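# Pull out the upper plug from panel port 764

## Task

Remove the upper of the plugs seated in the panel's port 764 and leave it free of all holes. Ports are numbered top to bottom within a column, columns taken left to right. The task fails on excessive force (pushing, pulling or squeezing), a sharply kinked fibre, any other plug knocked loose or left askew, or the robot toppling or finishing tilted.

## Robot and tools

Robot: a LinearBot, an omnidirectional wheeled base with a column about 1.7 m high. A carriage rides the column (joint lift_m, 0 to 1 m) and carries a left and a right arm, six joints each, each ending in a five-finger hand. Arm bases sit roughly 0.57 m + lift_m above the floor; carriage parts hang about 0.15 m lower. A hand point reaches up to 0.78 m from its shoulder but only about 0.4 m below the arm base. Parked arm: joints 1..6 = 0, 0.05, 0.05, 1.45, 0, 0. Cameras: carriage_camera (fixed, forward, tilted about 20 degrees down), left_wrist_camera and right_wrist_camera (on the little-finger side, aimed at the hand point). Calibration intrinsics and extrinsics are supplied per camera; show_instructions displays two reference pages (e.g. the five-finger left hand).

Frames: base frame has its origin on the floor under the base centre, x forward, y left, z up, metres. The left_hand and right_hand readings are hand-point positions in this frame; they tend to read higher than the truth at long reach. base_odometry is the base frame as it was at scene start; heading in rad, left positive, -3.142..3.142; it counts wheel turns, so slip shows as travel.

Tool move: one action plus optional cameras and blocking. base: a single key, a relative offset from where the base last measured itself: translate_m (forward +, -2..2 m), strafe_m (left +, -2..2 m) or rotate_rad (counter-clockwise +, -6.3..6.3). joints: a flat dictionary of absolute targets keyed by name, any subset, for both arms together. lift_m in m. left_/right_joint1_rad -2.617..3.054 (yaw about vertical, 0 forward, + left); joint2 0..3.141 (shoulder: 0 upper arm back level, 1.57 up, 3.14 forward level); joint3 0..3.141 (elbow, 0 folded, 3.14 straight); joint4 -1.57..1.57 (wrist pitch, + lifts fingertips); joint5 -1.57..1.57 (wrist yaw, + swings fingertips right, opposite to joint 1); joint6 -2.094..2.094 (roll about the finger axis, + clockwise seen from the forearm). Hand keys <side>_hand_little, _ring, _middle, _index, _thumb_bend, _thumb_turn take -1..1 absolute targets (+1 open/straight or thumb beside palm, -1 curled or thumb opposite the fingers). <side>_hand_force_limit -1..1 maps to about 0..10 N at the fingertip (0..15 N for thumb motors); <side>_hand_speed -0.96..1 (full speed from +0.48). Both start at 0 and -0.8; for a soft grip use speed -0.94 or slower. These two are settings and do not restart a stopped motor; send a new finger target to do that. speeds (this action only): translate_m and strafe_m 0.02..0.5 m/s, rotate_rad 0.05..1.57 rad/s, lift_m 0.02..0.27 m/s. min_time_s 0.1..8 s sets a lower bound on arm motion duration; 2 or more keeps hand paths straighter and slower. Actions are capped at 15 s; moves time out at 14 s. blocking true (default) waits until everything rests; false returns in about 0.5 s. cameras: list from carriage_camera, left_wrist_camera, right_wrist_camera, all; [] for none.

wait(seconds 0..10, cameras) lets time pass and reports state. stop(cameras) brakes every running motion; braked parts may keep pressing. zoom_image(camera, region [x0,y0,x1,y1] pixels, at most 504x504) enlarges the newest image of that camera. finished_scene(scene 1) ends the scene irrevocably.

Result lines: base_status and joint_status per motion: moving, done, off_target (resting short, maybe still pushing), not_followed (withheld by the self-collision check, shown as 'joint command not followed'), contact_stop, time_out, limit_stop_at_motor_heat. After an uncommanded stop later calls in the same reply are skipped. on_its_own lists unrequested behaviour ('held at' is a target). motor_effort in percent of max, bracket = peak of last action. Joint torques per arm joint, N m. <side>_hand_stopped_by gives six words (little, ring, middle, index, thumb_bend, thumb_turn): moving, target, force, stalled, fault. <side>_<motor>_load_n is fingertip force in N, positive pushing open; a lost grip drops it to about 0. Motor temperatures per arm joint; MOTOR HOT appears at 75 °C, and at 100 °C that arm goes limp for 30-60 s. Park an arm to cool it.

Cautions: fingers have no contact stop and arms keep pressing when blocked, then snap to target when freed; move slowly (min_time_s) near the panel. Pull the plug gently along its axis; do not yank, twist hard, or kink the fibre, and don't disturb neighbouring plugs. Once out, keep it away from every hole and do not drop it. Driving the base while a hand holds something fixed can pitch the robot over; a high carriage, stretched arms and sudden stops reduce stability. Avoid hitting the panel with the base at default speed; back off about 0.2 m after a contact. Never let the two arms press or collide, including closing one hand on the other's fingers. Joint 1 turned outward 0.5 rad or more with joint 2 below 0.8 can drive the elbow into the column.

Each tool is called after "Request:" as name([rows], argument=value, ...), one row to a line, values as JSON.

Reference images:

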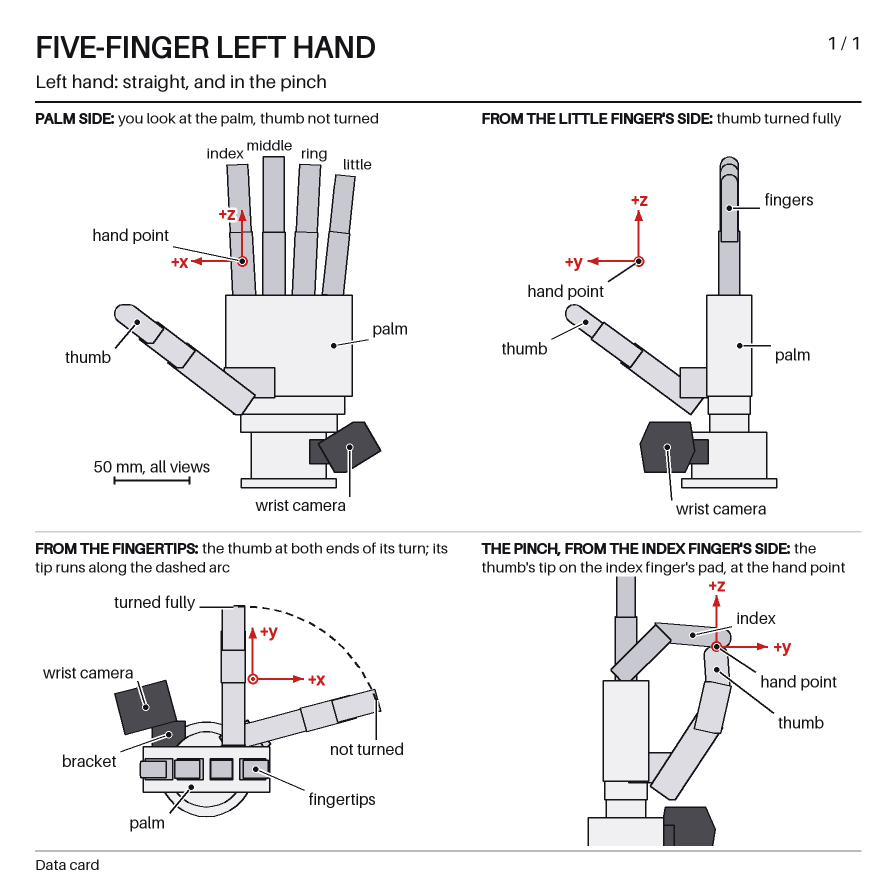

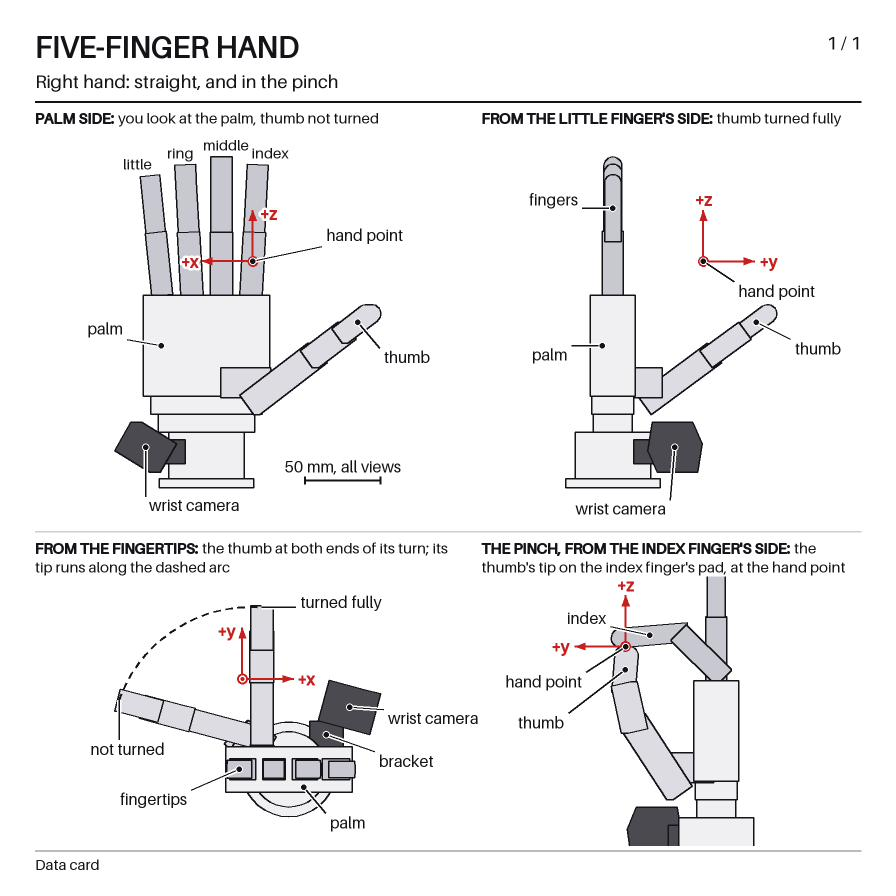

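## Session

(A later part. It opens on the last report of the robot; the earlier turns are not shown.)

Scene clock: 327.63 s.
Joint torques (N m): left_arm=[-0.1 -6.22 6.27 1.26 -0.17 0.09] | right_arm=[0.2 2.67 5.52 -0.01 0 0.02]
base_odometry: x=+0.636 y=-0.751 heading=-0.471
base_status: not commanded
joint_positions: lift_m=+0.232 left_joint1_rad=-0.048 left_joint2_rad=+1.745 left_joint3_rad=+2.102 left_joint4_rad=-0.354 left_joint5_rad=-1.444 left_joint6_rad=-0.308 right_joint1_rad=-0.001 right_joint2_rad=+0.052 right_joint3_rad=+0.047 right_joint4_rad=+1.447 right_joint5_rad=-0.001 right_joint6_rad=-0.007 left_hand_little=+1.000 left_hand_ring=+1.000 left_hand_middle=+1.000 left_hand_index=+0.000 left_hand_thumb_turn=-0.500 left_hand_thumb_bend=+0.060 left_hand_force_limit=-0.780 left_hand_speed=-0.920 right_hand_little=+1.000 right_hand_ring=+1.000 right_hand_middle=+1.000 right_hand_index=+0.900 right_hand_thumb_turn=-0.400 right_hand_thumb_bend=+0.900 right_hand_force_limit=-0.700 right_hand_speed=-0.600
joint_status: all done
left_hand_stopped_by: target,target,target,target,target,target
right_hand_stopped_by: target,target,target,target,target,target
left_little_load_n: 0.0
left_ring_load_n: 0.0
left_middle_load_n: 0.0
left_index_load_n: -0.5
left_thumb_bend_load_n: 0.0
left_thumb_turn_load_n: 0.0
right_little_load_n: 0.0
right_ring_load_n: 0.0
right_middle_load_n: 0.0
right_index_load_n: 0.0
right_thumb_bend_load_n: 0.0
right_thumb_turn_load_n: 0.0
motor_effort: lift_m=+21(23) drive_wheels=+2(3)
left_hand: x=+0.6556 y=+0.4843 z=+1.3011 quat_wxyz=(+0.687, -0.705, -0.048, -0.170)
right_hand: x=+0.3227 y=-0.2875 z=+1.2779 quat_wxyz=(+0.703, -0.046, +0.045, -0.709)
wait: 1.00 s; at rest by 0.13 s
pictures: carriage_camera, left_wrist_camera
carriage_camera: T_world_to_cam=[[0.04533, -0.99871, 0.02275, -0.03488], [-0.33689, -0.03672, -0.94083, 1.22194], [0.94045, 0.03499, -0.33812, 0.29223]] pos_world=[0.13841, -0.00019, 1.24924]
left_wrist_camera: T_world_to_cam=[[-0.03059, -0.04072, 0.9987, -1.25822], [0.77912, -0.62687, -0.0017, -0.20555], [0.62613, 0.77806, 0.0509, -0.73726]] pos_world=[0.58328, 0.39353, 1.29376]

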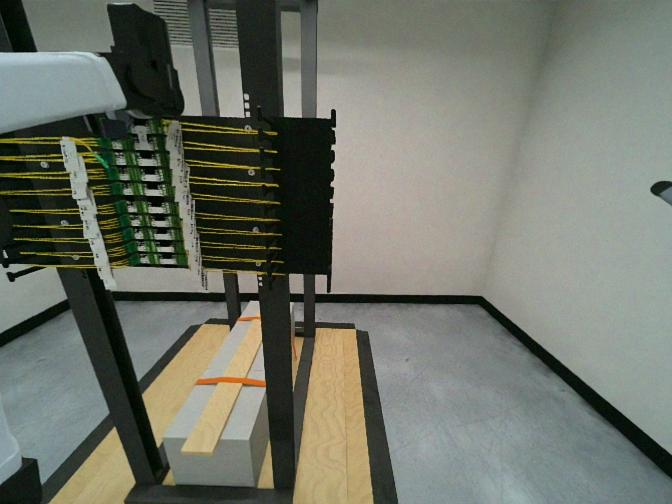

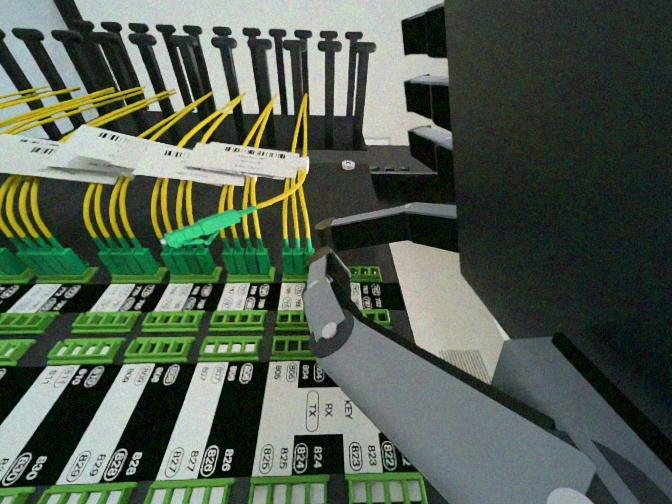

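Request:
move(joints={"left_hand_index": 0.3, "left_hand_speed": -0.5, "lift_m": 0.245}, speeds={"lift_m": 0.03}, cameras=[])

Request:
move(base={"translate_m": -0.1}, speeds={"translate_m": 0.06}, cameras=["left_wrist_camera", "carriage_camera"])

Request:
zoom_image(camera="left_wrist_camera", region=[140, 300, 400, 480])

Scene clock: 328.77 s.
Joint torques (N m): left_arm=[-0.13 -6.26 6.34 1.28 -0.17 0.08] | right_arm=[0.21 2.78 5.6 -0.05 0 0.02]
move: done
base_odometry: x=+0.636 y=-0.751 heading=-0.471
base_status: not commanded
joint_positions: lift_m=+0.245 left_joint1_rad=-0.048 left_joint2_rad=+1.745 left_joint3_rad=+2.102 left_joint4_rad=-0.355 left_joint5_rad=-1.444 left_joint6_rad=-0.308 right_joint1_rad=-0.001 right_joint2_rad=+0.052 right_joint3_rad=+0.047 right_joint4_rad=+1.447 right_joint5_rad=-0.001 right_joint6_rad=-0.007 left_hand_little=+1.000 left_hand_ring=+1.000 left_hand_middle=+1.000 left_hand_index=+0.300 left_hand_thumb_turn=-0.500 left_hand_thumb_bend=+0.060 left_hand_force_limit=-0.780 left_hand_speed=-0.500 right_hand_little=+1.000 right_hand_ring=+1.000 right_hand_middle=+1.000 right_hand_index=+0.900 right_hand_thumb_turn=-0.400 right_hand_thumb_bend=+0.900 right_hand_force_limit=-0.700 right_hand_speed=-0.600
joint_status: all done
left_hand_stopped_by: target,target,target,target,target,target
right_hand_stopped_by: target,target,target,target,target,target
left_little_load_n: 0.0
left_ring_load_n: 0.0
left_middle_load_n: 0.0
left_index_load_n: 0.0
left_thumb_bend_load_n: 0.0
left_thumb_turn_load_n: 0.0
right_little_load_n: 0.0
right_ring_load_n: 0.0
right_middle_load_n: 0.0
right_index_load_n: 0.0
right_thumb_bend_load_n: 0.0
right_thumb_turn_load_n: 0.0
motor_effort: lift_m=+21(24) drive_wheels=+2(3)
left_hand: x=+0.6556 y=+0.4843 z=+1.3135 quat_wxyz=(+0.687, -0.705, -0.048, -0.170)
right_hand: x=+0.3227 y=-0.2875 z=+1.2903 quat_wxyz=(+0.703, -0.046, +0.045, -0.709)

Scene clock: 330.97 s.
Joint torques (N m): left_arm=[-0.16 -6.24 6.26 1.28 -0.17 0.09] | right_arm=[0.2 2.76 5.45 -0.03 0 0.02]
move: done
base_odometry: x=+0.547 y=-0.706 heading=-0.472
base_status: done
joint_positions: lift_m=+0.245 left_joint1_rad=-0.048 left_joint2_rad=+1.745 left_joint3_rad=+2.102 left_joint4_rad=-0.355 left_joint5_rad=-1.446 left_joint6_rad=-0.308 right_joint1_rad=-0.001 right_joint2_rad=+0.052 right_joint3_rad=+0.047 right_joint4_rad=+1.448 right_joint5_rad=-0.001 right_joint6_rad=-0.007 left_hand_little=+1.000 left_hand_ring=+1.000 left_hand_middle=+1.000 left_hand_index=+0.300 left_hand_thumb_turn=-0.500 left_hand_thumb_bend=+0.060 left_hand_force_limit=-0.780 left_hand_speed=-0.500 right_hand_little=+1.000 right_hand_ring=+1.000 right_hand_middle=+1.000 right_hand_index=+0.900 right_hand_thumb_turn=-0.400 right_hand_thumb_bend=+0.900 right_hand_force_limit=-0.700 right_hand_speed=-0.600
joint_status: not commanded
left_hand_stopped_by: target,target,target,target,target,target
right_hand_stopped_by: target,target,target,target,target,target
left_little_load_n: 0.0
left_ring_load_n: 0.0
left_middle_load_n: 0.0
left_index_load_n: 0.0
left_thumb_bend_load_n: 0.0
left_thumb_turn_load_n: 0.0
right_little_load_n: 0.0
right_ring_load_n: 0.0
right_middle_load_n: 0.0
right_index_load_n: 0.0
right_thumb_bend_load_n: 0.0
right_thumb_turn_load_n: 0.0
motor_effort: lift_m=+21(24) drive_wheels=+6(11)
left_hand: x=+0.6552 y=+0.4845 z=+1.3134 quat_wxyz=(+0.687, -0.705, -0.048, -0.169)
right_hand: x=+0.3226 y=-0.2875 z=+1.2904 quat_wxyz=(+0.703, -0.046, +0.045, -0.709)
pictures: carriage_camera, left_wrist_camera
carriage_camera: T_world_to_cam=[[0.04533, -0.99871, 0.02275, -0.03516], [-0.33689, -0.03672, -0.94083, 1.2337], [0.94045, 0.03499, -0.33812, 0.29646]] pos_world=[0.13841, -0.00019, 1.26174]
left_wrist_camera: T_world_to_cam=[[-0.02937, -0.04082, 0.99874, -1.27132], [0.7803, -0.6254, -0.00261, -0.20544], [0.62472, 0.77924, 0.05022, -0.73651]] pos_world=[0.58308, 0.39354, 1.30616]

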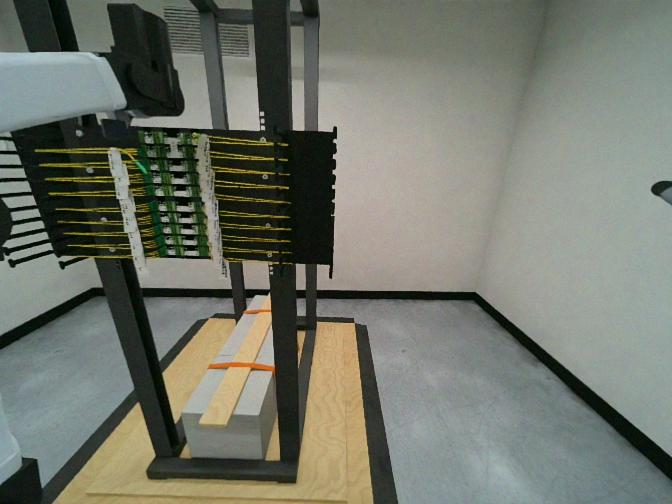

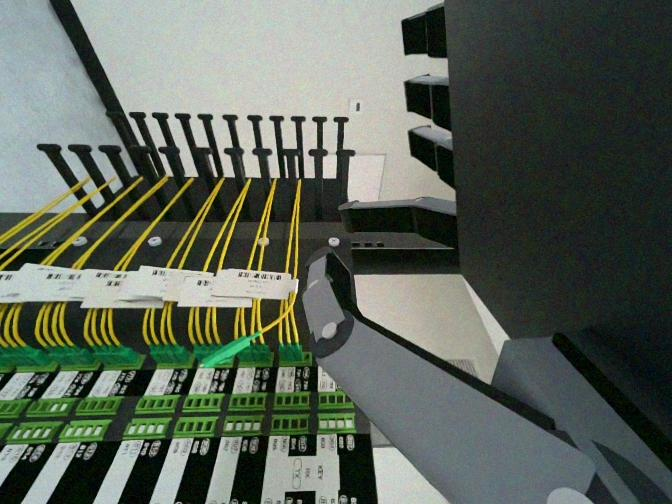

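Scaled by 1.938 from the camera's image (finer frame: 960x720).

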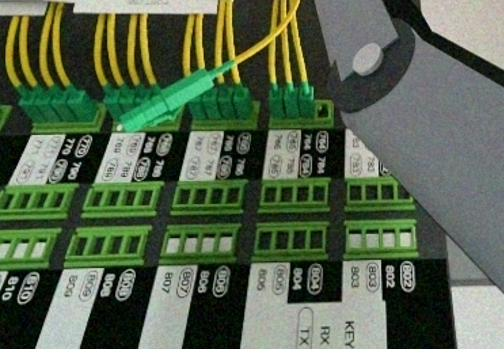

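Request:
finished_scene()

The scene is finished: the task was done.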